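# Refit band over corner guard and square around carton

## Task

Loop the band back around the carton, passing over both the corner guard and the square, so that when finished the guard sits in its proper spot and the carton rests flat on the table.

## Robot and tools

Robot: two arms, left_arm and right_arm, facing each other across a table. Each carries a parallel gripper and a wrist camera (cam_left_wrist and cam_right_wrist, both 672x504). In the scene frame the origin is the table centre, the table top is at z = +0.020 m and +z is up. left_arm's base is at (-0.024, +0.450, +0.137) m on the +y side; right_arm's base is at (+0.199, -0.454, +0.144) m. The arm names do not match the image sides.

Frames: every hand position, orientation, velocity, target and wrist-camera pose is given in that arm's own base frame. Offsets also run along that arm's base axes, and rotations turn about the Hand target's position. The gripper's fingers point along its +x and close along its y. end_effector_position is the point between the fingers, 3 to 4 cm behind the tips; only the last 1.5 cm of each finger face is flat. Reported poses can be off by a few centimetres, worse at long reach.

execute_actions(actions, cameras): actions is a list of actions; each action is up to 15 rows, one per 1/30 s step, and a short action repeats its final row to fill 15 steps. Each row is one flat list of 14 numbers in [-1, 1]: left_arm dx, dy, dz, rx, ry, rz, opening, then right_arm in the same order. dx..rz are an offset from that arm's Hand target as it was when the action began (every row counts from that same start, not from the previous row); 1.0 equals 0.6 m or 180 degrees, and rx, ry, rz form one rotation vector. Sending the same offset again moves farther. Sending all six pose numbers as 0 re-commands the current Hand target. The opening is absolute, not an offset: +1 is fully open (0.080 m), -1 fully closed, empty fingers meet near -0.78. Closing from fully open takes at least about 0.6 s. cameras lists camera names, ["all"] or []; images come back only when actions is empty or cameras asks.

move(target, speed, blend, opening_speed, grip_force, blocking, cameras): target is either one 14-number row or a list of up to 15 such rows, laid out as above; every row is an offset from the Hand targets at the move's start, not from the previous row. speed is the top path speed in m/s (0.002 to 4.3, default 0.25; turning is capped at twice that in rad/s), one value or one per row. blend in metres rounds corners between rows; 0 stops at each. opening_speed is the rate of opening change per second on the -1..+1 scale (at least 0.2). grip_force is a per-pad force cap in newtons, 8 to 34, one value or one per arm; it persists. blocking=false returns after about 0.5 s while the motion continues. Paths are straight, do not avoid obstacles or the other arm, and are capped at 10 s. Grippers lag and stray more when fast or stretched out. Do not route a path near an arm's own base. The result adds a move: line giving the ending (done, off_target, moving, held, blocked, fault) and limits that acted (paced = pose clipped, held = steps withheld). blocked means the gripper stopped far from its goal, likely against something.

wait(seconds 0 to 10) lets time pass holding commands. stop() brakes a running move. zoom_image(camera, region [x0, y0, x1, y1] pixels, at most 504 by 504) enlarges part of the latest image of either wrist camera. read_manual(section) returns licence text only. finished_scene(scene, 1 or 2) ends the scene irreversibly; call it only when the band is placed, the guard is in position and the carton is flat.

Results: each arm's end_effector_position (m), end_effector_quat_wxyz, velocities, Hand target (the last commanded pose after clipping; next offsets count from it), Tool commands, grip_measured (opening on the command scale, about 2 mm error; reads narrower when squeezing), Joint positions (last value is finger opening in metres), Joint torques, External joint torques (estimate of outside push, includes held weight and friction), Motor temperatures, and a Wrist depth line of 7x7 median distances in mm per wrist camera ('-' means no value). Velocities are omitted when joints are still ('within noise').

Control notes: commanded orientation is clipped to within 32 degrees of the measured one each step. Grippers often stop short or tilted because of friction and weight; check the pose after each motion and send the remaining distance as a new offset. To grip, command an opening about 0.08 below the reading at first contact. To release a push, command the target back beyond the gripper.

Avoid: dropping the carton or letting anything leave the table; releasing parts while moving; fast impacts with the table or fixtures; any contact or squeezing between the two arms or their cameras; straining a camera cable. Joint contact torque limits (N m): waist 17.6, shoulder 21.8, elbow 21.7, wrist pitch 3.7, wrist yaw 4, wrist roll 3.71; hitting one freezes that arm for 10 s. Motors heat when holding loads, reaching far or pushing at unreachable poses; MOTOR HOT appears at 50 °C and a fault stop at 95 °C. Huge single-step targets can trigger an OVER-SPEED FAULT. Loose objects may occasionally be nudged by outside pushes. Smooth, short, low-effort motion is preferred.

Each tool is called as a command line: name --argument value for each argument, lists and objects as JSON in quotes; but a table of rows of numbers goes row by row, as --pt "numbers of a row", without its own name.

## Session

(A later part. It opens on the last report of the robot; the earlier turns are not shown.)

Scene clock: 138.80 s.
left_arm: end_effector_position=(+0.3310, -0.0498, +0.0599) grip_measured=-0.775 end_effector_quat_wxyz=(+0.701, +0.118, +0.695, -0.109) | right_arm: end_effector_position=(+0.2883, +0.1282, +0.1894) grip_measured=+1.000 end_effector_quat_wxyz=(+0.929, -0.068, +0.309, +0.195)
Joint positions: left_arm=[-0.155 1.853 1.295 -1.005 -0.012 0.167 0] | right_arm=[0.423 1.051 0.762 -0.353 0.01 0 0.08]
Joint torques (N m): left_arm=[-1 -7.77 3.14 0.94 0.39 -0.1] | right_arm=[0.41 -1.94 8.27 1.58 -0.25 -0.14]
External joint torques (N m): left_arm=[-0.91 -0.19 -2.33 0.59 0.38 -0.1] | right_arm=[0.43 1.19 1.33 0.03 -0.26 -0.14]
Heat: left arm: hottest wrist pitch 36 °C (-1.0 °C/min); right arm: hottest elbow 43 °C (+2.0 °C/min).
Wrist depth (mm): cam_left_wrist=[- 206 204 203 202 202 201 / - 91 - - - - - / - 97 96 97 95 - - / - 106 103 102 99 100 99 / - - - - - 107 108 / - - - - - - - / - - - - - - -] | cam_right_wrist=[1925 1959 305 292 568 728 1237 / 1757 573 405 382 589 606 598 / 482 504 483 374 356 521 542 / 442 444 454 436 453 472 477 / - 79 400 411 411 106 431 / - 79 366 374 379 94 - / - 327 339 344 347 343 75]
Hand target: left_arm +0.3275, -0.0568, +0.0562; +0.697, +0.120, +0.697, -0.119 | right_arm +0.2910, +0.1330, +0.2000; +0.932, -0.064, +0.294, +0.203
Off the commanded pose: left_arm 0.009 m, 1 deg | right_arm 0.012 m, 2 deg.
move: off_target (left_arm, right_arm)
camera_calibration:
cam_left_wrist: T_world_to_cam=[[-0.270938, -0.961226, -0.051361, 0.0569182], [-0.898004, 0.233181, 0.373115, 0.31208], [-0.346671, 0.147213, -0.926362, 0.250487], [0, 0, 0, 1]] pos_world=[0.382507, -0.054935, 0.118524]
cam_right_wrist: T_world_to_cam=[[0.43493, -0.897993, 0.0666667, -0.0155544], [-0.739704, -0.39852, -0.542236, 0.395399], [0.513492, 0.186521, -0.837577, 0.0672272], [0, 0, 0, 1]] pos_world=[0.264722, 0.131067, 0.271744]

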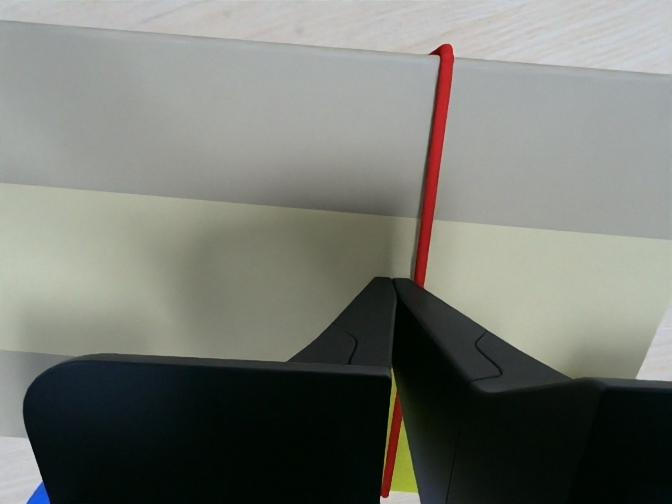

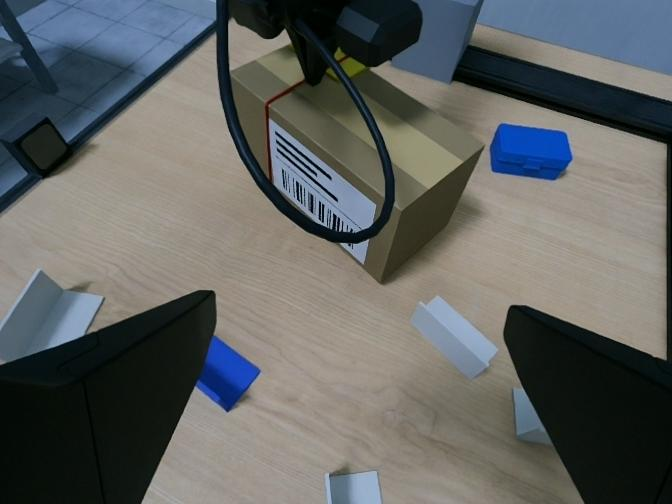

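move --target '[-0.0045, -0.0145, 0.003, 0, 0, 0, -1, 0, 0, 0, 0, 0, 0, 1]' --speed 0.05 --cameras '["all"]'

zoom_image --camera "cam_right_wrist" --region '[210, 20, 500, 290]'

Scene clock: 140.83 s.
left_arm: end_effector_position=(+0.3293, -0.0581, +0.0605) grip_measured=-0.775 end_effector_quat_wxyz=(+0.701, +0.118, +0.695, -0.108) | right_arm: end_effector_position=(+0.2883, +0.1282, +0.1894) grip_measured=+1.000 end_effector_quat_wxyz=(+0.929, -0.068, +0.309, +0.195)
Joint positions: left_arm=[-0.181 1.85 1.293 -1.005 -0.014 0.139 0] | right_arm=[0.423 1.051 0.762 -0.353 0.01 0 0.08]
Joint torques (N m): left_arm=[-1.23 -7.98 3.32 0.49 0.34 -0.13] | right_arm=[0.32 -1.88 8.07 1.54 -0.24 -0.1]
External joint torques (N m): left_arm=[-1.19 -0.46 -2.13 0.13 0.34 -0.13] | right_arm=[0.34 1.27 1.02 -0.05 -0.25 -0.1]
Heat: left arm: hottest wrist pitch 36 °C (-1.0 °C/min); right arm: hottest elbow 43 °C (+2.0 °C/min).
Wrist depth (mm): cam_left_wrist=[- 207 206 204 202 203 201 / - 91 - - - - - / - 97 96 97 95 - - / - 106 103 102 99 100 101 / - - - - - 107 255 / - - - - - - - / - - - - - - -] | cam_right_wrist=[1942 1994 416 295 595 726 1456 / 1716 570 407 383 586 611 597 / 491 503 482 378 352 520 544 / 441 446 452 436 452 474 480 / 392 79 401 412 408 106 431 / - 79 367 375 380 94 - / - 327 339 343 347 343 75]
Hand target: left_arm +0.3248, -0.0655, +0.0580; +0.697, +0.120, +0.697, -0.119 | right_arm +0.2910, +0.1330, +0.2000; +0.932, -0.064, +0.294, +0.203
Off the commanded pose: left_arm 0.009 m, 1 deg | right_arm 0.012 m, 2 deg.
move: off_target (left_arm, right_arm)
camera_calibration:
cam_left_wrist: T_world_to_cam=[[-0.26941, -0.961573, -0.052865, 0.048063], [-0.899127, 0.231492, 0.371459, 0.312693], [-0.344947, 0.147607, -0.926943, 0.251082], [0, 0, 0, 1]] pos_world=[0.38071, -0.0632315, 0.119127]
cam_right_wrist: T_world_to_cam=[[0.43493, -0.897993, 0.0666667, -0.0155544], [-0.739704, -0.39852, -0.542236, 0.395399], [0.513492, 0.186521, -0.837577, 0.0672272], [0, 0, 0, 1]] pos_world=[0.264722, 0.131067, 0.271744]

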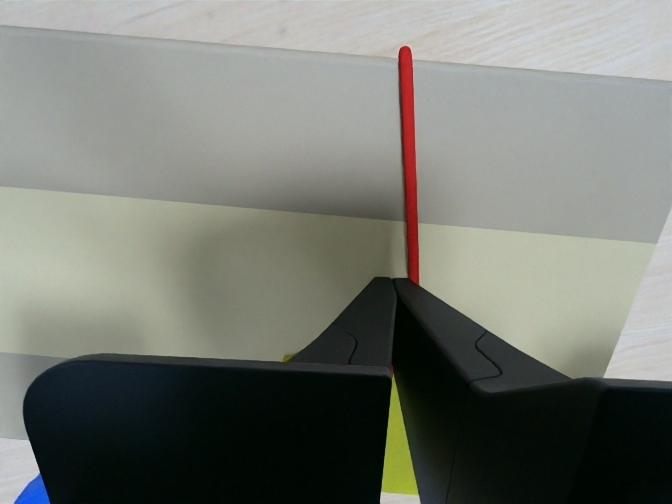

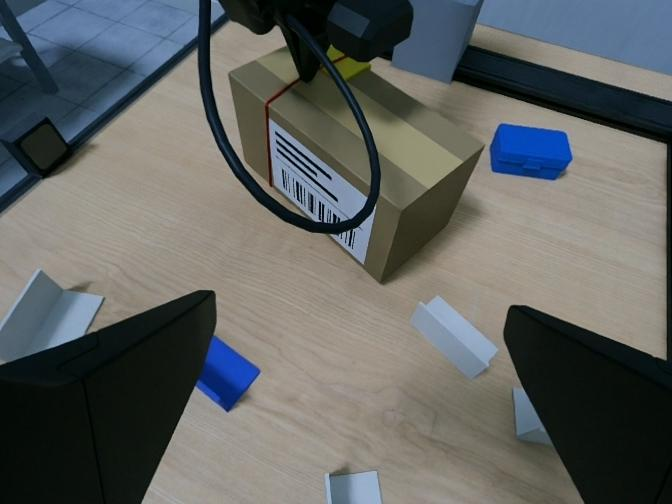

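Scaled by 1.738 from the camera's 672x504 image, which has a finer 960x720 frame.

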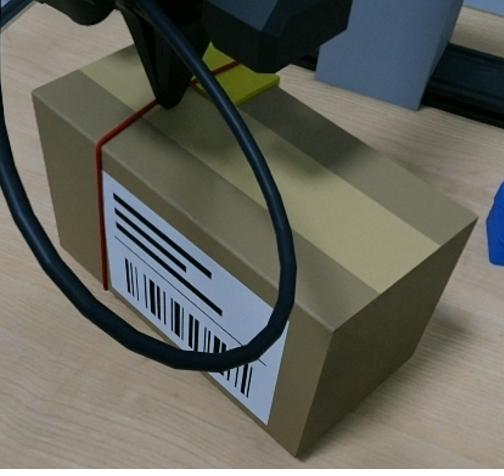

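move --target '[-0.0055, -0.0157, 0.0005, 0, 0, 0, -1, 0, 0, 0, 0, 0, 0, 1]' --speed 0.05 --cameras '["all"]'

zoom_image --camera "cam_right_wrist" --region '[210, 20, 500, 290]'

Scene clock: 142.57 s.
left_arm: end_effector_position=(+0.3260, -0.0666, +0.0600) grip_measured=-0.776 end_effector_quat_wxyz=(+0.700, +0.118, +0.696, -0.107) | right_arm: end_effector_position=(+0.2883, +0.1282, +0.1894) grip_measured=+1.000 end_effector_quat_wxyz=(+0.929, -0.068, +0.309, +0.195)
Joint positions: left_arm=[-0.209 1.847 1.287 -1.005 -0.016 0.11 0] | right_arm=[0.423 1.051 0.762 -0.353 0.01 0 0.08]
Joint torques (N m): left_arm=[-1.46 -8.02 3.45 0.5 0.46 -0.1] | right_arm=[0.27 -1.96 8.13 1.53 -0.25 -0.15]
External joint torques (N m): left_arm=[-1.49 -0.46 -2.01 0.16 0.46 -0.09] | right_arm=[0.29 1.2 1.12 -0.04 -0.25 -0.15]
Heat: left arm: hottest wrist pitch 36 °C (+0.0 °C/min); right arm: hottest elbow 43 °C (+2.0 °C/min).
Wrist depth (mm): cam_left_wrist=[- 208 205 204 203 203 201 / - 91 - - - - - / - 97 96 97 95 - 226 / - 106 102 102 101 100 238 / - 113 - - - 107 260 / - - - - - - - / - - - - - - -] | cam_right_wrist=[1959 2012 636 304 595 707 1447 / 1716 565 426 382 586 610 598 / 488 501 483 376 353 517 541 / 443 445 449 439 454 474 482 / - 79 400 412 407 106 430 / - 79 366 375 377 94 - / - 326 339 342 346 343 75]
Hand target: left_arm +0.3215, -0.0749, +0.0583; +0.697, +0.120, +0.697, -0.119 | right_arm +0.2910, +0.1330, +0.2000; +0.932, -0.064, +0.294, +0.203
Off the commanded pose: left_arm 0.010 m, 1 deg | right_arm 0.012 m, 2 deg.
move: off_target (left_arm, right_arm)
camera_calibration:
cam_left_wrist: T_world_to_cam=[[-0.268007, -0.961899, -0.054056, 0.0385877], [-0.898626, 0.229361, 0.373985, 0.31136], [-0.347338, 0.148807, -0.925858, 0.251533], [0, 0, 0, 1]] pos_world=[0.377505, -0.0717262, 0.118525]
cam_right_wrist: T_world_to_cam=[[0.43493, -0.897993, 0.0666667, -0.0155544], [-0.739704, -0.39852, -0.542236, 0.395399], [0.513492, 0.186521, -0.837577, 0.0672272], [0, 0, 0, 1]] pos_world=[0.264722, 0.131067, 0.271744]

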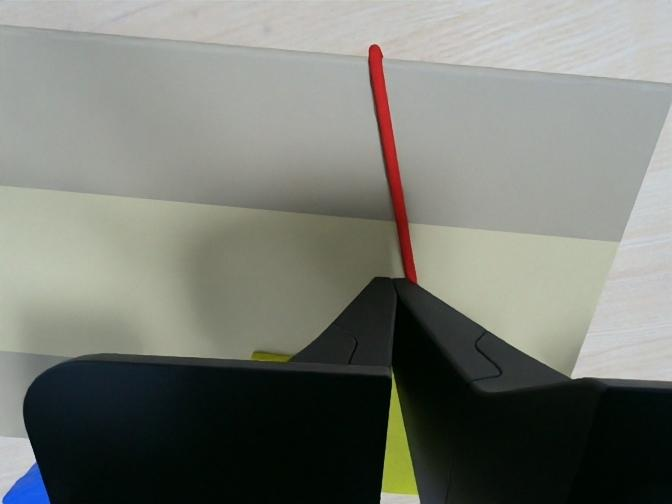

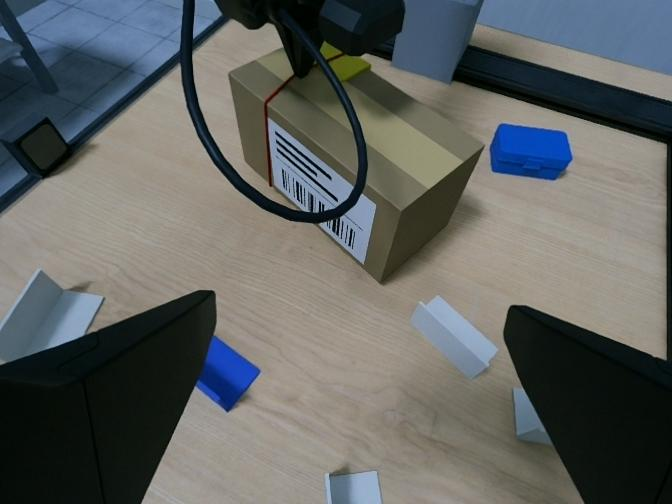

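Scaled by 1.738 from the camera's 672x504 image, which has a finer 960x720 frame.

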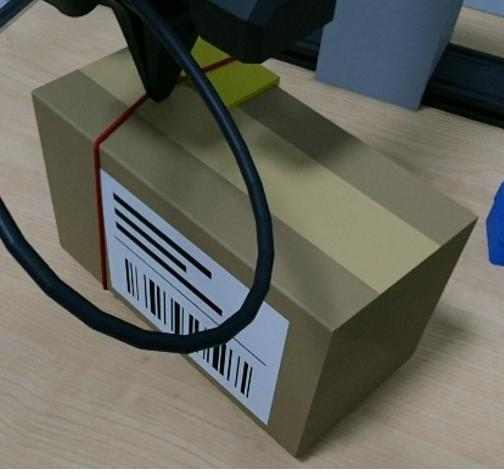

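move --target '[-0.0028, -0.0079, 0.0, 0, 0, 0, -1, 0, 0, 0, 0, 0, 0, 1]' --speed 0.05 --cameras '["all"]'

zoom_image --camera "cam_right_wrist" --region '[210, 20, 500, 290]'

Scene clock: 145.27 s.
left_arm: end_effector_position=(+0.3236, -0.0752, +0.0615) grip_measured=-0.776 end_effector_quat_wxyz=(+0.701, +0.120, +0.694, -0.111) | right_arm: end_effector_position=(+0.2883, +0.1282, +0.1894) grip_measured=+1.000 end_effector_quat_wxyz=(+0.929, -0.068, +0.309, +0.195)
Joint positions: left_arm=[-0.235 1.841 1.285 -1.006 -0.014 0.093 0] | right_arm=[0.423 1.051 0.762 -0.353 0.01 0 0.08]
Joint torques (N m): left_arm=[-0.59 -7.57 3.4 0.68 0.37 -0.12] | right_arm=[0.37 -1.99 8.09 1.54 -0.25 -0.14]
External joint torques (N m): left_arm=[-0.57 -0.07 -2.1 0.31 0.37 -0.12] | right_arm=[0.38 1.1 1.21 0.01 -0.25 -0.15]
Heat: left arm: hottest shoulder 35 °C (+3.0 °C/min); right arm: hottest elbow 43 °C (+2.0 °C/min).
Wrist depth (mm): cam_left_wrist=[211 210 208 206 205 204 203 / - 92 - - - - 214 / - 98 98 99 97 95 228 / - 107 - 103 103 102 244 / - 115 - - - 257 262 / - - - - - - - / - - - - - - -] | cam_right_wrist=[1959 2049 636 310 593 1476 1437 / 1743 558 445 384 592 605 598 / 483 499 483 361 354 518 545 / 440 445 451 439 453 473 480 / - 79 400 410 407 106 429 / - 79 367 373 377 94 - / - 326 339 343 346 342 75]
Hand target: left_arm +0.3198, -0.0797, +0.0583; +0.697, +0.120, +0.697, -0.119 | right_arm +0.2910, +0.1330, +0.2000; +0.932, -0.064, +0.294, +0.203
Off the commanded pose: left_arm 0.007 m, 1 deg | right_arm 0.012 m, 2 deg.
move: off_target (right_arm)
camera_calibration:
cam_left_wrist: T_world_to_cam=[[-0.276722, -0.959511, -0.0525764, 0.0326912], [-0.897539, 0.238528, 0.370848, 0.311151], [-0.343292, 0.149811, -0.927204, 0.252262], [0, 0, 0, 1]] pos_world=[0.374916, -0.0806423, 0.120228]
cam_right_wrist: T_world_to_cam=[[0.43493, -0.897993, 0.0666667, -0.0155544], [-0.739704, -0.39852, -0.542236, 0.395399], [0.513492, 0.186521, -0.837577, 0.0672272], [0, 0, 0, 1]] pos_world=[0.264722, 0.131067, 0.271744]

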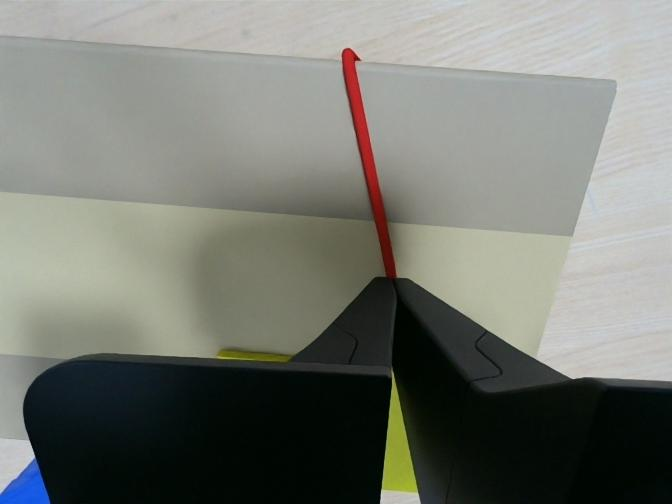

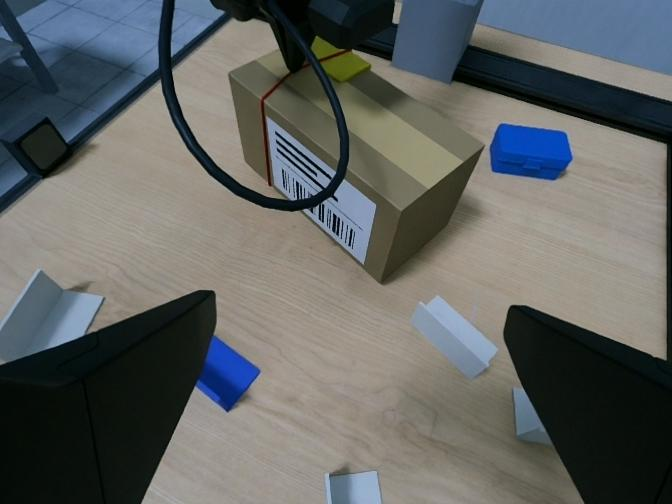

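Scaled by 1.738 from the camera's 672x504 image, which has a finer 960x720 frame.

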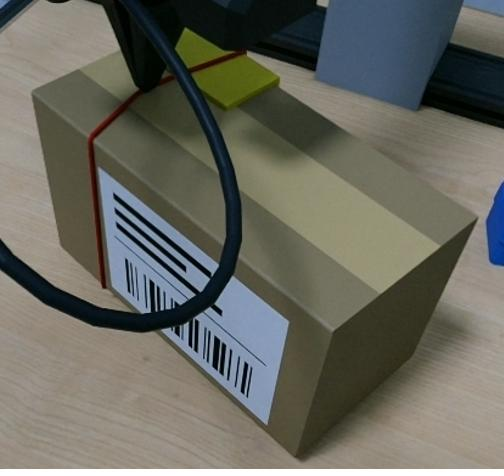

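move --target '[0, 0, 0.067, 0, 0, 0, -1, 0, 0, 0, 0, 0, 0, 1]' --speed 0.08 --cameras '["all"]'

zoom_image --camera "cam_right_wrist" --region '[210, 20, 500, 290]'

Scene clock: 148.10 s.
left_arm: end_effector_position=(+0.3161, -0.0769, +0.0913) grip_measured=-0.776 end_effector_quat_wxyz=(+0.687, +0.118, +0.707, -0.116) | right_arm: end_effector_position=(+0.2883, +0.1282, +0.1894) grip_measured=+1.000 end_effector_quat_wxyz=(+0.929, -0.068, +0.309, +0.195)
Joint positions: left_arm=[-0.239 1.816 1.376 -1.158 -0.002 0.093 0] | right_arm=[0.423 1.051 0.762 -0.353 0.01 0 0.08]
Joint torques (N m): left_arm=[-0.04 -9.12 5.92 0.39 0.19 -0.1] | right_arm=[0.37 -2.07 8.09 1.55 -0.24 -0.14]
External joint torques (N m): left_arm=[-0.07 -1.69 0.33 0.09 0.19 -0.1] | right_arm=[0.38 1.05 1.14 0 -0.24 -0.15]
Heat: left arm: hottest shoulder 35 °C (+3.0 °C/min); right arm: hottest elbow 43 °C (+2.0 °C/min).
Wrist depth (mm): cam_left_wrist=[112 113 - 111 223 225 226 / - 119 117 119 115 242 242 / 127 126 125 123 125 257 259 / 137 136 135 134 133 280 278 / 149 148 - - - 303 303 / - - - - - - - / - - - - - - -] | cam_right_wrist=[1925 2012 661 659 601 707 - / 1716 551 426 382 590 610 598 / 493 501 486 365 352 522 540 / 442 445 454 439 454 473 479 / - 79 402 413 411 106 430 / - 79 363 374 377 94 - / - 326 341 343 347 344 75]
Hand target: left_arm +0.3198, -0.0797, +0.0985; +0.697, +0.120, +0.697, -0.119 | right_arm +0.2910, +0.1330, +0.2000; +0.932, -0.064, +0.294, +0.203
Off the commanded pose: left_arm 0.009 m, 2 deg | right_arm 0.012 m, 2 deg.
move: off_target (left_arm, right_arm)
camera_calibration:
cam_left_wrist: T_world_to_cam=[[-0.282796, -0.958407, -0.0384999, 0.031305], [-0.881445, 0.243839, 0.40447, 0.286058], [-0.378259, 0.148318, -0.91374, 0.287251], [0, 0, 0, 1]] pos_world=[0.369653, -0.0823538, 0.147976]
cam_right_wrist: T_world_to_cam=[[0.43493, -0.897993, 0.0666667, -0.0155544], [-0.739704, -0.39852, -0.542236, 0.395399], [0.513492, 0.186521, -0.837577, 0.0672272], [0, 0, 0, 1]] pos_world=[0.264722, 0.131067, 0.271744]

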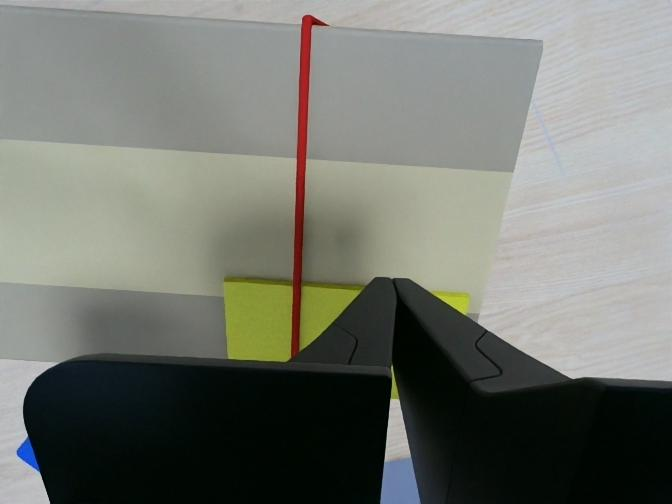

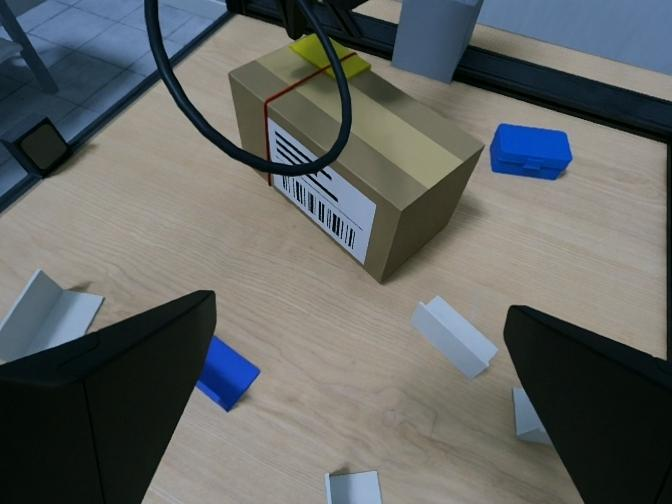

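Scaled by 1.738 from the camera's 672x504 image, which has a finer 960x720 frame.

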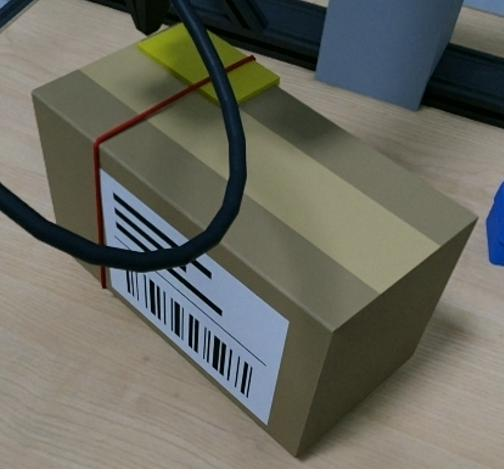

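wait --seconds 0.1 --cameras '["all"]'

zoom_image --camera "cam_right_wrist" --region '[210, 20, 500, 290]'

zoom_image --camera "cam_left_wrist" --region '[160, 0, 560, 400]'

Scene clock: 150.90 s.
left_arm: end_effector_position=(+0.3161, -0.0769, +0.0913) grip_measured=-0.776 end_effector_quat_wxyz=(+0.687, +0.118, +0.707, -0.116) | right_arm: end_effector_position=(+0.2883, +0.1282, +0.1894) grip_measured=+1.000 end_effector_quat_wxyz=(+0.929, -0.068, +0.309, +0.195)
Joint positions: left_arm=[-0.239 1.816 1.376 -1.158 -0.002 0.093 0] | right_arm=[0.423 1.051 0.762 -0.353 0.01 0 0.08]
Joint torques (N m): left_arm=[-0.13 -9.15 5.96 0.36 0.15 -0.1] | right_arm=[0.46 -2.06 7.97 1.53 -0.25 -0.14]
External joint torques (N m): left_arm=[-0.19 -1.77 0.41 0.08 0.15 -0.1] | right_arm=[0.46 1.07 0.97 -0.05 -0.24 -0.14]
Heat: left arm: hottest shoulder 35 °C (+2.0 °C/min); right arm: hottest elbow 43 °C (+2.0 °C/min).
Wrist depth (mm): cam_left_wrist=[112 113 226 111 224 225 227 / - 119 118 119 115 243 242 / 127 126 125 124 125 257 259 / 137 136 137 134 133 281 279 / 149 148 142 - - 304 303 / - - - - - - - / - - - - - - -] | cam_right_wrist=[1959 2069 669 657 603 719 1485 / 1757 556 425 383 589 605 598 / 492 503 491 371 353 523 547 / 444 447 453 438 453 472 482 / - 79 402 412 411 106 431 / - 79 368 376 376 94 - / - 325 341 343 346 343 75]
Hand target: left_arm +0.3198, -0.0797, +0.0985; +0.697, +0.120, +0.697, -0.119 | right_arm +0.2910, +0.1330, +0.2000; +0.932, -0.064, +0.294, +0.203
Tool commands: left_gripper/opening=-1.0 right_gripper/opening=+1.0
Off the commanded pose: left_arm 0.009 m, 2 deg | right_arm 0.012 m, 2 deg.
wait: 0.10 s; at rest from the start
camera_calibration:
cam_left_wrist: T_world_to_cam=[[-0.282796, -0.958407, -0.0384999, 0.031305], [-0.881445, 0.243839, 0.40447, 0.286058], [-0.378259, 0.148318, -0.91374, 0.287251], [0, 0, 0, 1]] pos_world=[0.369653, -0.0823538, 0.147976]
cam_right_wrist: T_world_to_cam=[[0.43493, -0.897993, 0.0666667, -0.0155544], [-0.739704, -0.39852, -0.542236, 0.395399], [0.513492, 0.186521, -0.837577, 0.0672272], [0, 0, 0, 1]] pos_world=[0.264722, 0.131067, 0.271744]

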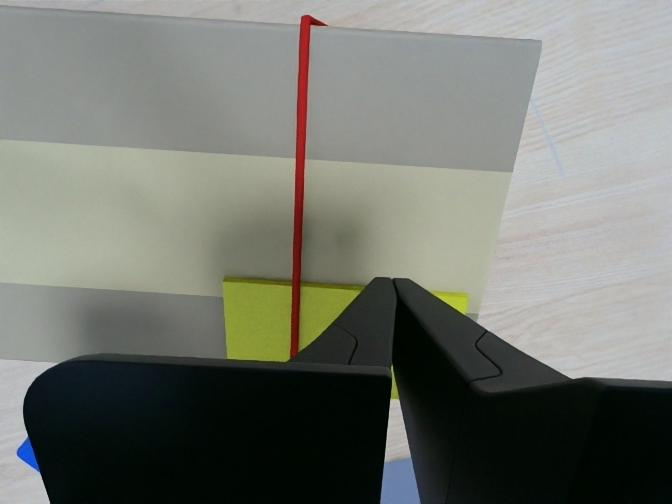

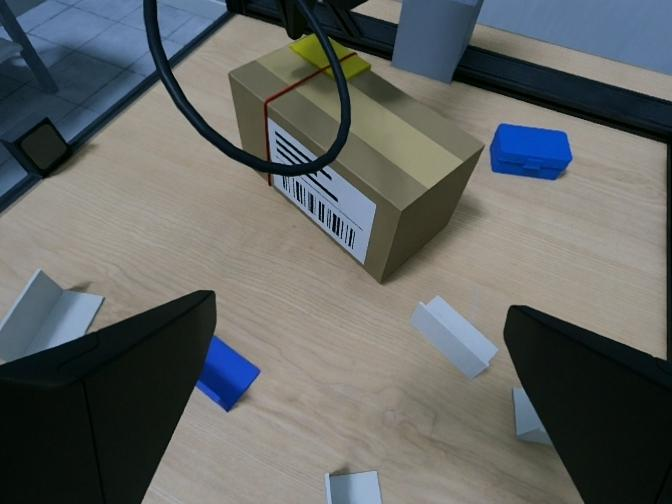

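Scaled by 1.738 from the camera's 672x504 image, which has a finer 960x720 frame.

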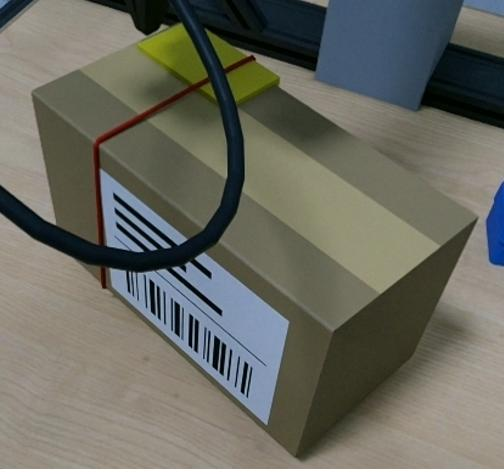

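Scaled by 1.260 from the camera's 672x504 image, which has a finer 960x720 frame.

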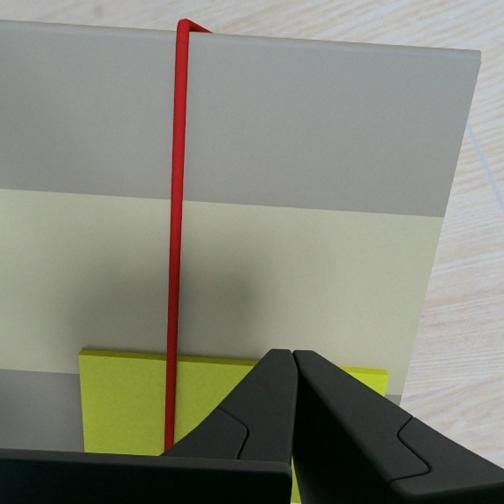

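move --pt "0.0918 0.03 0 0 0 0 -1 0 0 0 0 0 0 1" --pt "0.0918 0.03 -0.0683 0 0 0 -1 0 0 0 0 0 0 1" --speed '[0.15, 0.06]' --cameras '["all"]'

Scene clock: 158.07 s.
left_arm: end_effector_position=(+0.3759, -0.0599, +0.0623) grip_measured=-0.776 end_effector_quat_wxyz=(+0.701, +0.115, +0.695, -0.115) | right_arm: end_effector_position=(+0.2883, +0.1282, +0.1894) grip_measured=+1.000 end_effector_quat_wxyz=(+0.929, -0.068, +0.309, +0.195)
Joint positions: left_arm=[-0.158 2.017 1.532 -1.077 0 0.168 0] | right_arm=[0.423 1.051 0.762 -0.353 0.01 0 0.08]
Joint torques (N m): left_arm=[-0.2 -8.16 4.02 0.85 0.13 0.11] | right_arm=[0.34 -2.08 8.08 1.55 -0.24 -0.15]
External joint torques (N m): left_arm=[-0.21 0.7 -1.59 0.49 0.13 0.11] | right_arm=[0.33 1.06 1.11 -0.02 -0.24 -0.15]
Heat: left arm: hottest shoulder 35 °C (+1.0 °C/min); right arm: hottest elbow 44 °C (+2.0 °C/min).
Wrist depth (mm): cam_left_wrist=[210 209 207 206 205 204 203 / 223 222 221 219 218 216 215 / - 156 183 177 213 224 228 / - 106 108 105 113 115 237 / - 113 - - - 108 107 / - - - - - - - / - - - - - - -] | cam_right_wrist=[1959 1925 258 281 603 687 1506 / 1703 559 451 374 592 610 600 / 483 500 491 357 354 522 544 / 441 437 452 437 453 475 481 / - 79 392 412 410 106 430 / - 79 368 372 379 94 - / - 325 339 343 346 342 75]
Hand target: left_arm +0.3749, -0.0617, +0.0575; +0.697, +0.120, +0.697, -0.119 | right_arm +0.2910, +0.1330, +0.2000; +0.932, -0.064, +0.294, +0.203
Off the commanded pose: left_arm 0.005 m, 1 deg | right_arm 0.012 m, 2 deg.
move: off_target (right_arm)
camera_calibration:
cam_left_wrist: T_world_to_cam=[[-0.275489, -0.960497, -0.0393888, 0.0606213], [-0.896721, 0.242, 0.370578, 0.354148], [-0.346407, 0.137411, -0.927966, 0.269155], [0, 0, 0, 1]] pos_world=[0.427509, -0.0644619, 0.120915]
cam_right_wrist: T_world_to_cam=[[0.43493, -0.897993, 0.0666667, -0.0155544], [-0.739704, -0.39852, -0.542236, 0.395399], [0.513492, 0.186521, -0.837577, 0.0672272], [0, 0, 0, 1]] pos_world=[0.264722, 0.131067, 0.271744]

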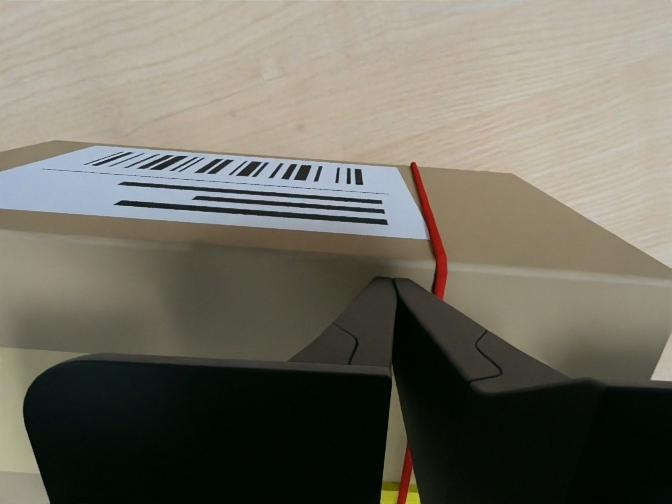

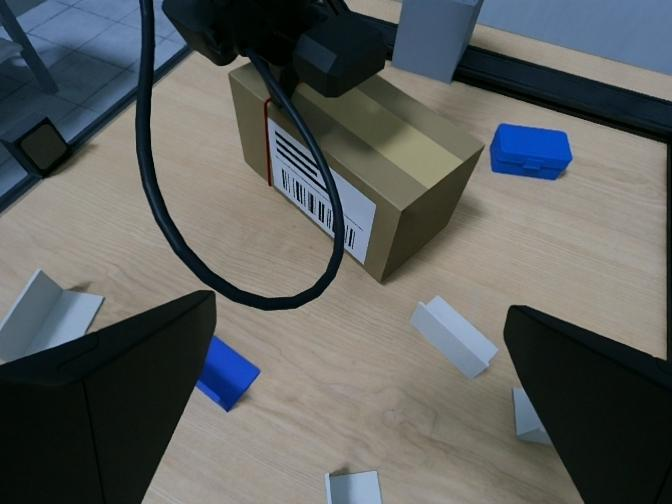

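move --pt "0 0 0.075 0 0 0 -1 0 0 0 0 0 0 1" --pt "-0.1613 0.045 0.0667 0 0 0 -0.45 0 0 0 0 0 0 1" --speed '[0.12, 0.2]' --blend '[0.015, 0]' --cameras '["cam_left_wrist"]'

Scene clock: 165.10 s.
left_arm: end_effector_position=(+0.2776, -0.0338, +0.0944) grip_measured=-0.452 end_effector_quat_wxyz=(+0.692, +0.115, +0.704, -0.116) | right_arm: end_effector_position=(+0.2883, +0.1282, +0.1894) grip_measured=+1.000 end_effector_quat_wxyz=(+0.929, -0.068, +0.309, +0.195)
Joint positions: left_arm=[-0.121 1.635 1.178 -1.131 0 0.207 0.015] | right_arm=[0.423 1.051 0.762 -0.353 0.01 0 0.08]
Joint torques (N m): left_arm=[0 -7.85 4.43 0.78 0.1 0.1] | right_arm=[0.25 -1.87 8.12 1.55 -0.24 -0.11]
External joint torques (N m): left_arm=[-0.01 -1.78 -1.12 0.48 0.09 0.1] | right_arm=[0.26 1.27 1.13 -0.01 -0.24 -0.12]
Heat: left arm: hottest shoulder 35 °C (+1.0 °C/min); right arm: hottest elbow 44 °C (+2.0 °C/min).
Wrist depth (mm): cam_left_wrist=[- 113 - 115 113 112 115 / - - 121 118 120 119 243 / 131 131 130 126 125 125 263 / 298 294 292 137 135 137 284 / 317 312 305 - - 303 306 / - - - - - - - / - - - - - - -] | cam_right_wrist=[1942 1976 675 427 593 651 - / 1716 572 445 380 402 605 597 / 493 504 497 372 351 520 545 / 441 445 450 439 454 472 480 / - 79 402 414 416 106 429 / - 79 366 373 377 94 - / - 326 341 343 346 344 75]
Hand target: left_arm +0.2781, -0.0347, +0.0975; +0.697, +0.120, +0.697, -0.119 | right_arm +0.2910, +0.1330, +0.2000; +0.932, -0.064, +0.294, +0.203
Off the commanded pose: left_arm 0.003 m, 1 deg | right_arm 0.012 m, 2 deg.
move: off_target (right_arm)
camera_calibration:
cam_left_wrist: T_world_to_cam=[[-0.277921, -0.959943, -0.03563, 0.0601667], [-0.886477, 0.242011, 0.394448, 0.242564], [-0.370024, 0.141211, -0.918227, 0.267057], [0, 0, 0, 1]] pos_world=[0.330567, -0.0386579, 0.151684]
Images, in order (width x height): cam_left_wrist 672x504.

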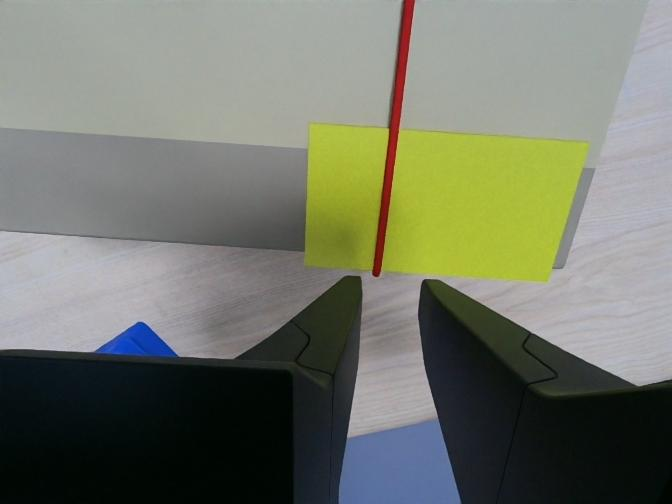

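move --target '[0.001, 0, -0.0625, 0, 0, 0, -0.45, 0, 0, 0, 0, 0, 0, 1]' --speed 0.05 --cameras '["cam_left_wrist"]'

Scene clock: 167.93 s.
left_arm: end_effector_position=(+0.2780, -0.0345, +0.0624) grip_measured=-0.452 end_effector_quat_wxyz=(+0.697, +0.118, +0.697, -0.116) | right_arm: end_effector_position=(+0.2883, +0.1282, +0.1894) grip_measured=+1.000 end_effector_quat_wxyz=(+0.929, -0.068, +0.309, +0.195)
Joint positions: left_arm=[-0.124 1.658 1.071 -0.983 -0.002 0.208 0.015] | right_arm=[0.423 1.051 0.762 -0.353 0.01 0 0.08]
Joint torques (N m): left_arm=[0.17 -5.47 4.04 1.04 0.12 0.11] | right_arm=[0.37 -2.07 8.12 1.56 -0.26 -0.15]
External joint torques (N m): left_arm=[0.17 0.6 -1.34 0.71 0.11 0.11] | right_arm=[0.37 1.02 1.2 0.01 -0.26 -0.15]
Heat: left arm: hottest shoulder 35 °C (+1.0 °C/min); right arm: hottest elbow 44 °C (+2.0 °C/min).
Wrist depth (mm): cam_left_wrist=[- - 88 88 86 86 - / - 92 - - - - - / - 99 99 - 95 94 - / - 108 - 102 - 102 101 / 279 278 - - - 106 267 / - - - - - - - / - - - 317 - - -] | cam_right_wrist=[1959 2031 677 392 579 700 1476 / 1716 568 448 382 400 601 601 / 491 505 495 376 354 522 545 / 440 445 454 437 455 472 481 / - 79 400 413 409 106 429 / - 79 366 376 379 94 - / - 325 339 343 345 343 75]
Hand target: left_arm +0.2787, -0.0347, +0.0600; +0.697, +0.120, +0.697, -0.119 | right_arm +0.2910, +0.1330, +0.2000; +0.932, -0.064, +0.294, +0.203
Off the commanded pose: left_arm 0.002 m, 0 deg | right_arm 0.012 m, 2 deg.
move: off_target (right_arm)
camera_calibration:
cam_left_wrist: T_world_to_cam=[[-0.281692, -0.958679, -0.0397947, 0.0598516], [-0.891914, 0.246333, 0.379222, 0.258467], [-0.35375, 0.142317, -0.924449, 0.233804], [0, 0, 0, 1]] pos_world=[0.330098, -0.0395648, 0.120506]
Images, in order (width x height): cam_left_wrist 672x504.

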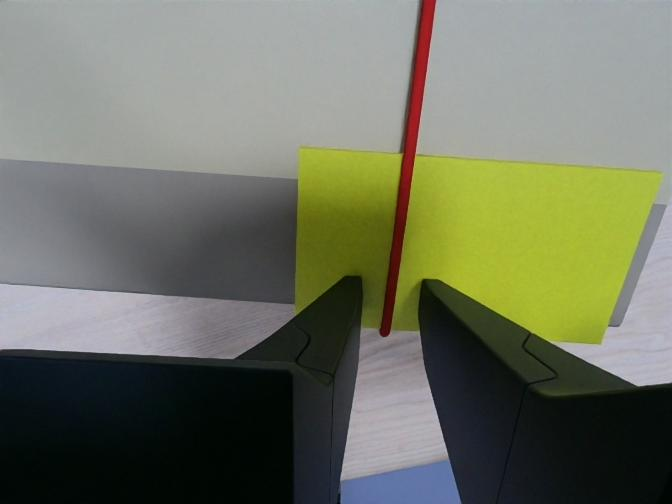

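move --pt "0 0 -0.003 0 0 0 -0.45 0 0 0 0 0 0 1" --pt "0 0 -0.003 0 0 0 -1 0 0 0 0 0 0 1" --speed 0.04 --opening_speed 0.8 --cameras '["cam_left_wrist"]'

Scene clock: 170.93 s.
left_arm: end_effector_position=(+0.2791, -0.0327, +0.0620) grip_measured=-0.771 end_effector_quat_wxyz=(+0.699, +0.114, +0.696, -0.114) | right_arm: end_effector_position=(+0.2883, +0.1282, +0.1894) grip_measured=+1.000 end_effector_quat_wxyz=(+0.929, -0.068, +0.309, +0.195)
Joint positions: left_arm=[-0.117 1.658 1.069 -0.977 0 0.208 0] | right_arm=[0.423 1.051 0.762 -0.353 0.01 0 0.08]
Joint torques (N m): left_arm=[-0.25 -5.06 3.83 1.15 0.09 0.11] | right_arm=[0.15 -1.95 8.13 1.53 -0.23 -0.16]
External joint torques (N m): left_arm=[-0.26 0.99 -1.56 0.81 0.09 0.12] | right_arm=[0.16 1.23 1.1 -0.05 -0.23 -0.17]
Heat: left arm: hottest shoulder 35 °C (+1.0 °C/min); right arm: hottest elbow 44 °C (+2.0 °C/min).
Wrist depth (mm): cam_left_wrist=[- - 88 88 86 86 - / - 92 - - - - - / - 99 99 96 96 94 - / - 108 - 103 - 102 101 / 279 278 272 - - 108 265 / - - - - - - - / - - - - - - -] | cam_right_wrist=[1994 2069 673 392 327 690 1456 / 1716 572 445 383 403 601 598 / 485 500 495 374 359 517 545 / 441 447 448 439 453 473 478 / - 79 400 411 410 106 430 / - 79 366 375 378 94 - / - 326 339 343 346 344 75]
Hand target: left_arm +0.2787, -0.0347, +0.0582; +0.697, +0.120, +0.697, -0.119 | right_arm +0.2910, +0.1330, +0.2000; +0.932, -0.064, +0.294, +0.203
Off the commanded pose: left_arm 0.004 m, 1 deg | right_arm 0.012 m, 2 deg.
move: off_target (right_arm)
camera_calibration:
cam_left_wrist: T_world_to_cam=[[-0.274198, -0.960882, -0.0390105, 0.0596287], [-0.895408, 0.240297, 0.374837, 0.26011], [-0.3508, 0.13771, -0.92627, 0.232743], [0, 0, 0, 1]] pos_world=[0.330901, -0.0372584, 0.12041]
Images, in order (width x height): cam_left_wrist 672x504.

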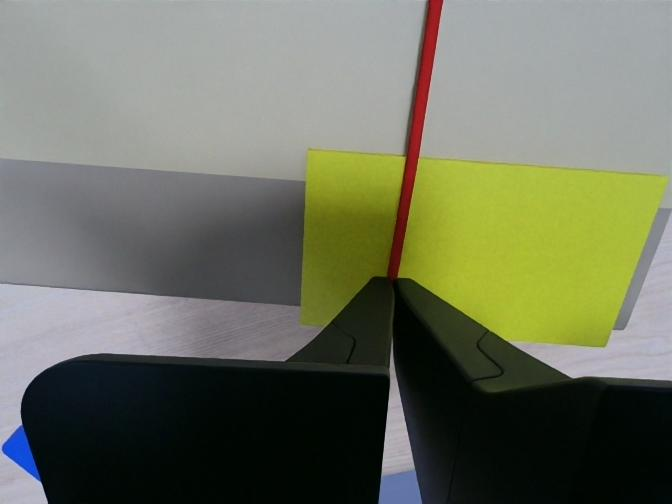

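move --pt "0 0 0.018 0 0 0 -1 0 0 0 0 0 0 1" --pt "-0.0287 0.017 0.0397 0 0 0 -1 0 0 0 0 0 0 1" --speed 0.04 --blend '[0.003, 0]' --cameras '["cam_left_wrist"]'

Scene clock: 175.57 s.
left_arm: end_effector_position=(+0.2665, -0.0283, +0.0788) grip_measured=-0.772 end_effector_quat_wxyz=(+0.699, +0.119, +0.695, -0.121) | right_arm: end_effector_position=(+0.2883, +0.1282, +0.1894) grip_measured=+1.000 end_effector_quat_wxyz=(+0.929, -0.068, +0.309, +0.195)
Joint positions: left_arm=[-0.104 1.588 1.064 -1.042 0.003 0.237 0] | right_arm=[0.423 1.051 0.762 -0.353 0.01 0 0.08]
Joint torques (N m): left_arm=[0.43 -8.08 4.03 -0.52 0.03 0.1] | right_arm=[0.37 -1.98 8.13 1.56 -0.26 -0.13]
External joint torques (N m): left_arm=[0.45 -2.44 -1.46 -0.86 0.01 0.1] | right_arm=[0.39 1.16 1.16 -0.01 -0.26 -0.14]
Heat: left arm: hottest shoulder 35 °C (+1.0 °C/min); right arm: hottest elbow 44 °C (+2.0 °C/min).
Wrist depth (mm): cam_left_wrist=[- - 103 102 - 101 99 / - 108 107 106 104 103 227 / 116 115 116 111 113 111 245 / 279 274 274 119 271 117 265 / 297 292 288 - - 287 284 / - - - - - - - / - - - - - - -] | cam_right_wrist=[1976 2049 677 428 593 721 1223 / 1729 575 447 384 587 608 597 / 483 501 495 375 352 523 544 / 441 445 453 440 453 475 481 / - 79 401 411 405 106 430 / - 79 367 375 378 94 - / - 327 338 343 346 343 75]
Hand target: left_arm +0.2615, -0.0245, +0.0820; +0.697, +0.120, +0.697, -0.119 | right_arm +0.2910, +0.1330, +0.2000; +0.932, -0.064, +0.294, +0.203
Off the commanded pose: left_arm 0.007 m, 0 deg | right_arm 0.012 m, 2 deg.
move: off_target (right_arm); blend cut to 0 m at target 1
camera_calibration:
cam_left_wrist: T_world_to_cam=[[-0.290336, -0.956233, -0.0363812, 0.0652397], [-0.891669, 0.256543, 0.372978, 0.241055], [-0.347321, 0.140729, -0.927127, 0.242517], [0, 0, 0, 1]] pos_world=[0.318114, -0.0335857, 0.13731]
Images, in order (width x height): cam_left_wrist 672x504.

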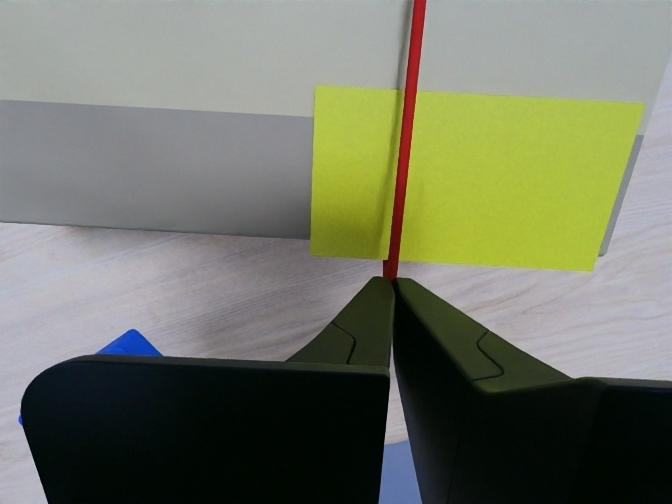

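move --target '[-0.0062, -0.0225, 0, 0, 0, 0, -1, 0, 0, 0, 0, 0, 0, 1]' --speed 0.04 --cameras '["cam_left_wrist"]'

Scene clock: 177.87 s.
left_arm: end_effector_position=(+0.2629, -0.0403, +0.0788) grip_measured=-0.772 end_effector_quat_wxyz=(+0.699, +0.119, +0.695, -0.121) | right_arm: end_effector_position=(+0.2883, +0.1282, +0.1894) grip_measured=+1.000 end_effector_quat_wxyz=(+0.929, -0.068, +0.309, +0.195)
Joint positions: left_arm=[-0.15 1.58 1.057 -1.042 0.003 0.191 0] | right_arm=[0.423 1.051 0.762 -0.353 0.01 0 0.08]
Joint torques (N m): left_arm=[-0.19 -7.95 4.17 -0.48 0 -0.13] | right_arm=[0.3 -2.05 8.04 1.55 -0.28 -0.16]
External joint torques (N m): left_arm=[-0.21 -2.34 -1.38 -0.84 -0.01 -0.13] | right_arm=[0.29 1.1 1.08 -0.01 -0.27 -0.16]
Heat: left arm: hottest shoulder 35 °C (+1.0 °C/min); right arm: hottest elbow 44 °C (+2.0 °C/min).
Wrist depth (mm): cam_left_wrist=[- - 104 101 - 101 217 / - 108 106 - 105 103 233 / 116 116 114 113 112 109 248 / 279 274 276 119 118 262 266 / 297 296 289 - - 287 285 / - - - - - - - / - - - - - - -] | cam_right_wrist=[1976 2069 681 419 592 698 1456 / 1690 569 447 380 595 610 597 / 488 502 499 373 352 518 544 / 440 446 448 440 454 473 480 / - 79 400 412 408 106 431 / - 79 365 374 380 94 - / - 327 339 345 347 344 75]
Hand target: left_arm +0.2577, -0.0380, +0.0820; +0.697, +0.120, +0.697, -0.119 | right_arm +0.2910, +0.1330, +0.2000; +0.932, -0.064, +0.294, +0.203
Off the commanded pose: left_arm 0.006 m, 0 deg | right_arm 0.012 m, 2 deg.
move: off_target (right_arm)
camera_calibration:
cam_left_wrist: T_world_to_cam=[[-0.290375, -0.956231, -0.0361287, 0.0527923], [-0.891618, 0.256661, 0.373019, 0.240881], [-0.347419, 0.140528, -0.92712, 0.242962], [0, 0, 0, 1]] pos_world=[0.314513, -0.0454862, 0.137309]
Images, in order (width x height): cam_left_wrist 672x504.

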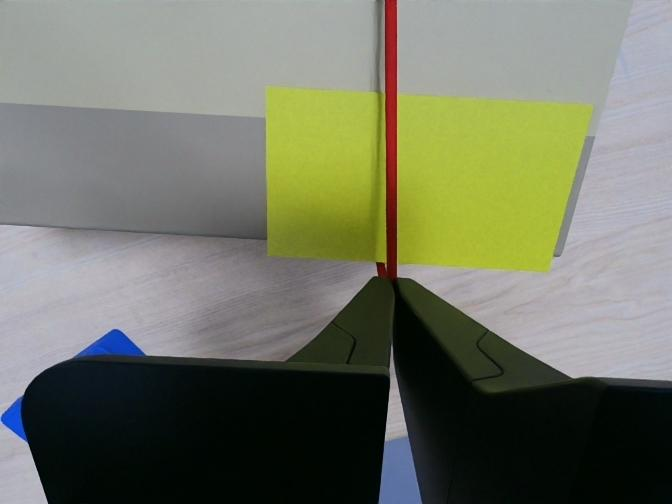

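move --pt "0.0315 -0.0068 0 0 0 0 -1 0 0 0 0 0 0 1" --pt "0.0315 -0.0068 -0.0367 0 0 0 -1 0 0 0 0 0 0 1" --speed 0.04 --cameras '["cam_left_wrist"]'

Scene clock: 181.57 s.
left_arm: end_effector_position=(+0.2787, -0.0435, +0.0636) grip_measured=-0.772 end_effector_quat_wxyz=(+0.701, +0.119, +0.693, -0.121) | right_arm: end_effector_position=(+0.2883, +0.1282, +0.1894) grip_measured=+1.000 end_effector_quat_wxyz=(+0.929, -0.068, +0.309, +0.195)
Joint positions: left_arm=[-0.153 1.654 1.071 -0.976 0.003 0.187 0] | right_arm=[0.423 1.051 0.762 -0.353 0.01 0 0.08]
Joint torques (N m): left_arm=[0.05 -5.43 3.72 0.56 -0.03 -0.1] | right_arm=[0.42 -1.96 8.11 1.56 -0.28 -0.17]
External joint torques (N m): left_arm=[0.05 0.64 -1.69 0.21 -0.04 -0.1] | right_arm=[0.42 1.23 1.03 -0.04 -0.28 -0.17]
Heat: left arm: hottest shoulder 35 °C (+1.0 °C/min); right arm: hottest elbow 44 °C (+1.0 °C/min).
Wrist depth (mm): cam_left_wrist=[- - 89 89 87 87 - / - 93 93 - - - - / - 99 98 - 97 96 232 / - 109 103 104 104 103 245 / 279 277 113 - - 109 267 / - - - - - - - / - - - - - - -] | cam_right_wrist=[1925 2031 677 402 595 1506 1876 / 1729 572 449 380 589 605 608 / 485 503 493 378 357 521 544 / 441 449 452 440 454 472 478 / 392 79 402 411 408 106 431 / - 79 366 373 377 94 - / - 326 339 343 346 344 75]
Hand target: left_arm +0.2766, -0.0420, +0.0600; +0.697, +0.120, +0.697, -0.119 | right_arm +0.2910, +0.1330, +0.2000; +0.932, -0.064, +0.294, +0.203
Off the commanded pose: left_arm 0.004 m, 1 deg | right_arm 0.012 m, 2 deg.
move: off_target (right_arm)
camera_calibration:
cam_left_wrist: T_world_to_cam=[[-0.28869, -0.956708, -0.0369835, 0.0531909], [-0.894252, 0.255642, 0.367369, 0.262545], [-0.34201, 0.139128, -0.92934, 0.233284], [0, 0, 0, 1]] pos_world=[0.329923, -0.0486857, 0.122317]
Images, in order (width x height): cam_left_wrist 672x504.

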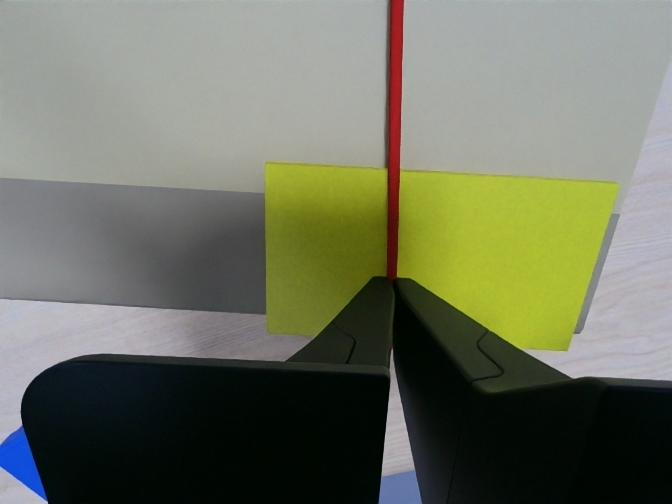

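move --pt "0 0 -0.0033 0 0 0 -1 0 0 0 0 0 0 1" --pt "0 0 -0.0025 0 0 0 -0.3 0 0 0 0 0 0 1" --speed 0.04 --cameras '["cam_left_wrist"]'

Scene clock: 184.90 s.
left_arm: end_effector_position=(+0.2779, -0.0459, +0.0625) grip_measured=-0.303 end_effector_quat_wxyz=(+0.701, +0.119, +0.692, -0.124) | right_arm: end_effector_position=(+0.2883, +0.1282, +0.1894) grip_measured=+1.000 end_effector_quat_wxyz=(+0.929, -0.068, +0.309, +0.195)
Joint positions: left_arm=[-0.16 1.654 1.066 -0.971 0.007 0.187 0.021] | right_arm=[0.423 1.051 0.762 -0.353 0.01 0 0.08]
Joint torques (N m): left_arm=[0.29 -5.06 3.76 0.68 -0.12 -0.13] | right_arm=[0.24 -2.05 8.08 1.53 -0.29 -0.13]
External joint torques (N m): left_arm=[0.27 1.05 -1.7 0.32 -0.14 -0.13] | right_arm=[0.24 1.1 1.02 -0.06 -0.28 -0.14]
Heat: left arm: hottest shoulder 35 °C (+1.0 °C/min); right arm: hottest elbow 44 °C (+1.0 °C/min).
Wrist depth (mm): cam_left_wrist=[- - 88 88 87 86 - / - 92 - - - - 218 / - 99 97 - 96 96 232 / - 108 102 103 - 102 248 / 276 275 - 109 108 107 267 / - - - 294 - - - / - - - 318 - - -] | cam_right_wrist=[2031 1994 673 411 605 705 1516 / 1703 570 448 386 593 603 598 / 493 502 496 377 352 520 541 / 439 445 451 439 454 472 478 / - 79 401 413 409 106 430 / - 79 366 375 378 94 - / - 325 339 341 347 344 75]
Hand target: left_arm +0.2766, -0.0420, +0.0585; +0.697, +0.120, +0.697, -0.119 | right_arm +0.2910, +0.1330, +0.2000; +0.932, -0.064, +0.294, +0.203
Off the commanded pose: left_arm 0.006 m, 1 deg | right_arm 0.012 m, 2 deg.
move: off_target (right_arm)
camera_calibration:
cam_left_wrist: T_world_to_cam=[[-0.294581, -0.955075, -0.0324551, 0.0522073], [-0.892387, 0.262779, 0.366869, 0.262729], [-0.341859, 0.137035, -0.929706, 0.23223], [0, 0, 0, 1]] pos_world=[0.329225, -0.0510015, 0.121213]
Images, in order (width x height): cam_left_wrist 672x504.

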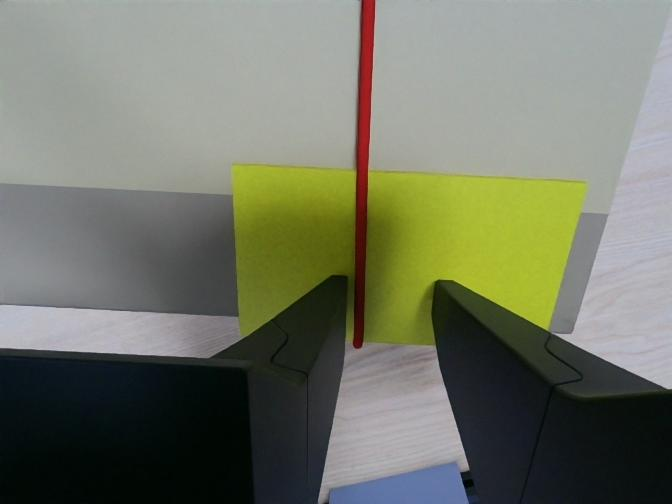

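zoom_image --camera "cam_left_wrist" --region '[200, 140, 640, 370]'

Scaled by 1.145 from the camera's 672x504 image, which has a finer 960x720 frame.

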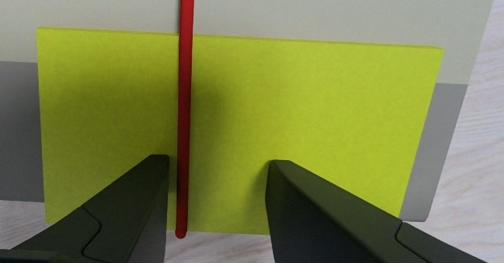

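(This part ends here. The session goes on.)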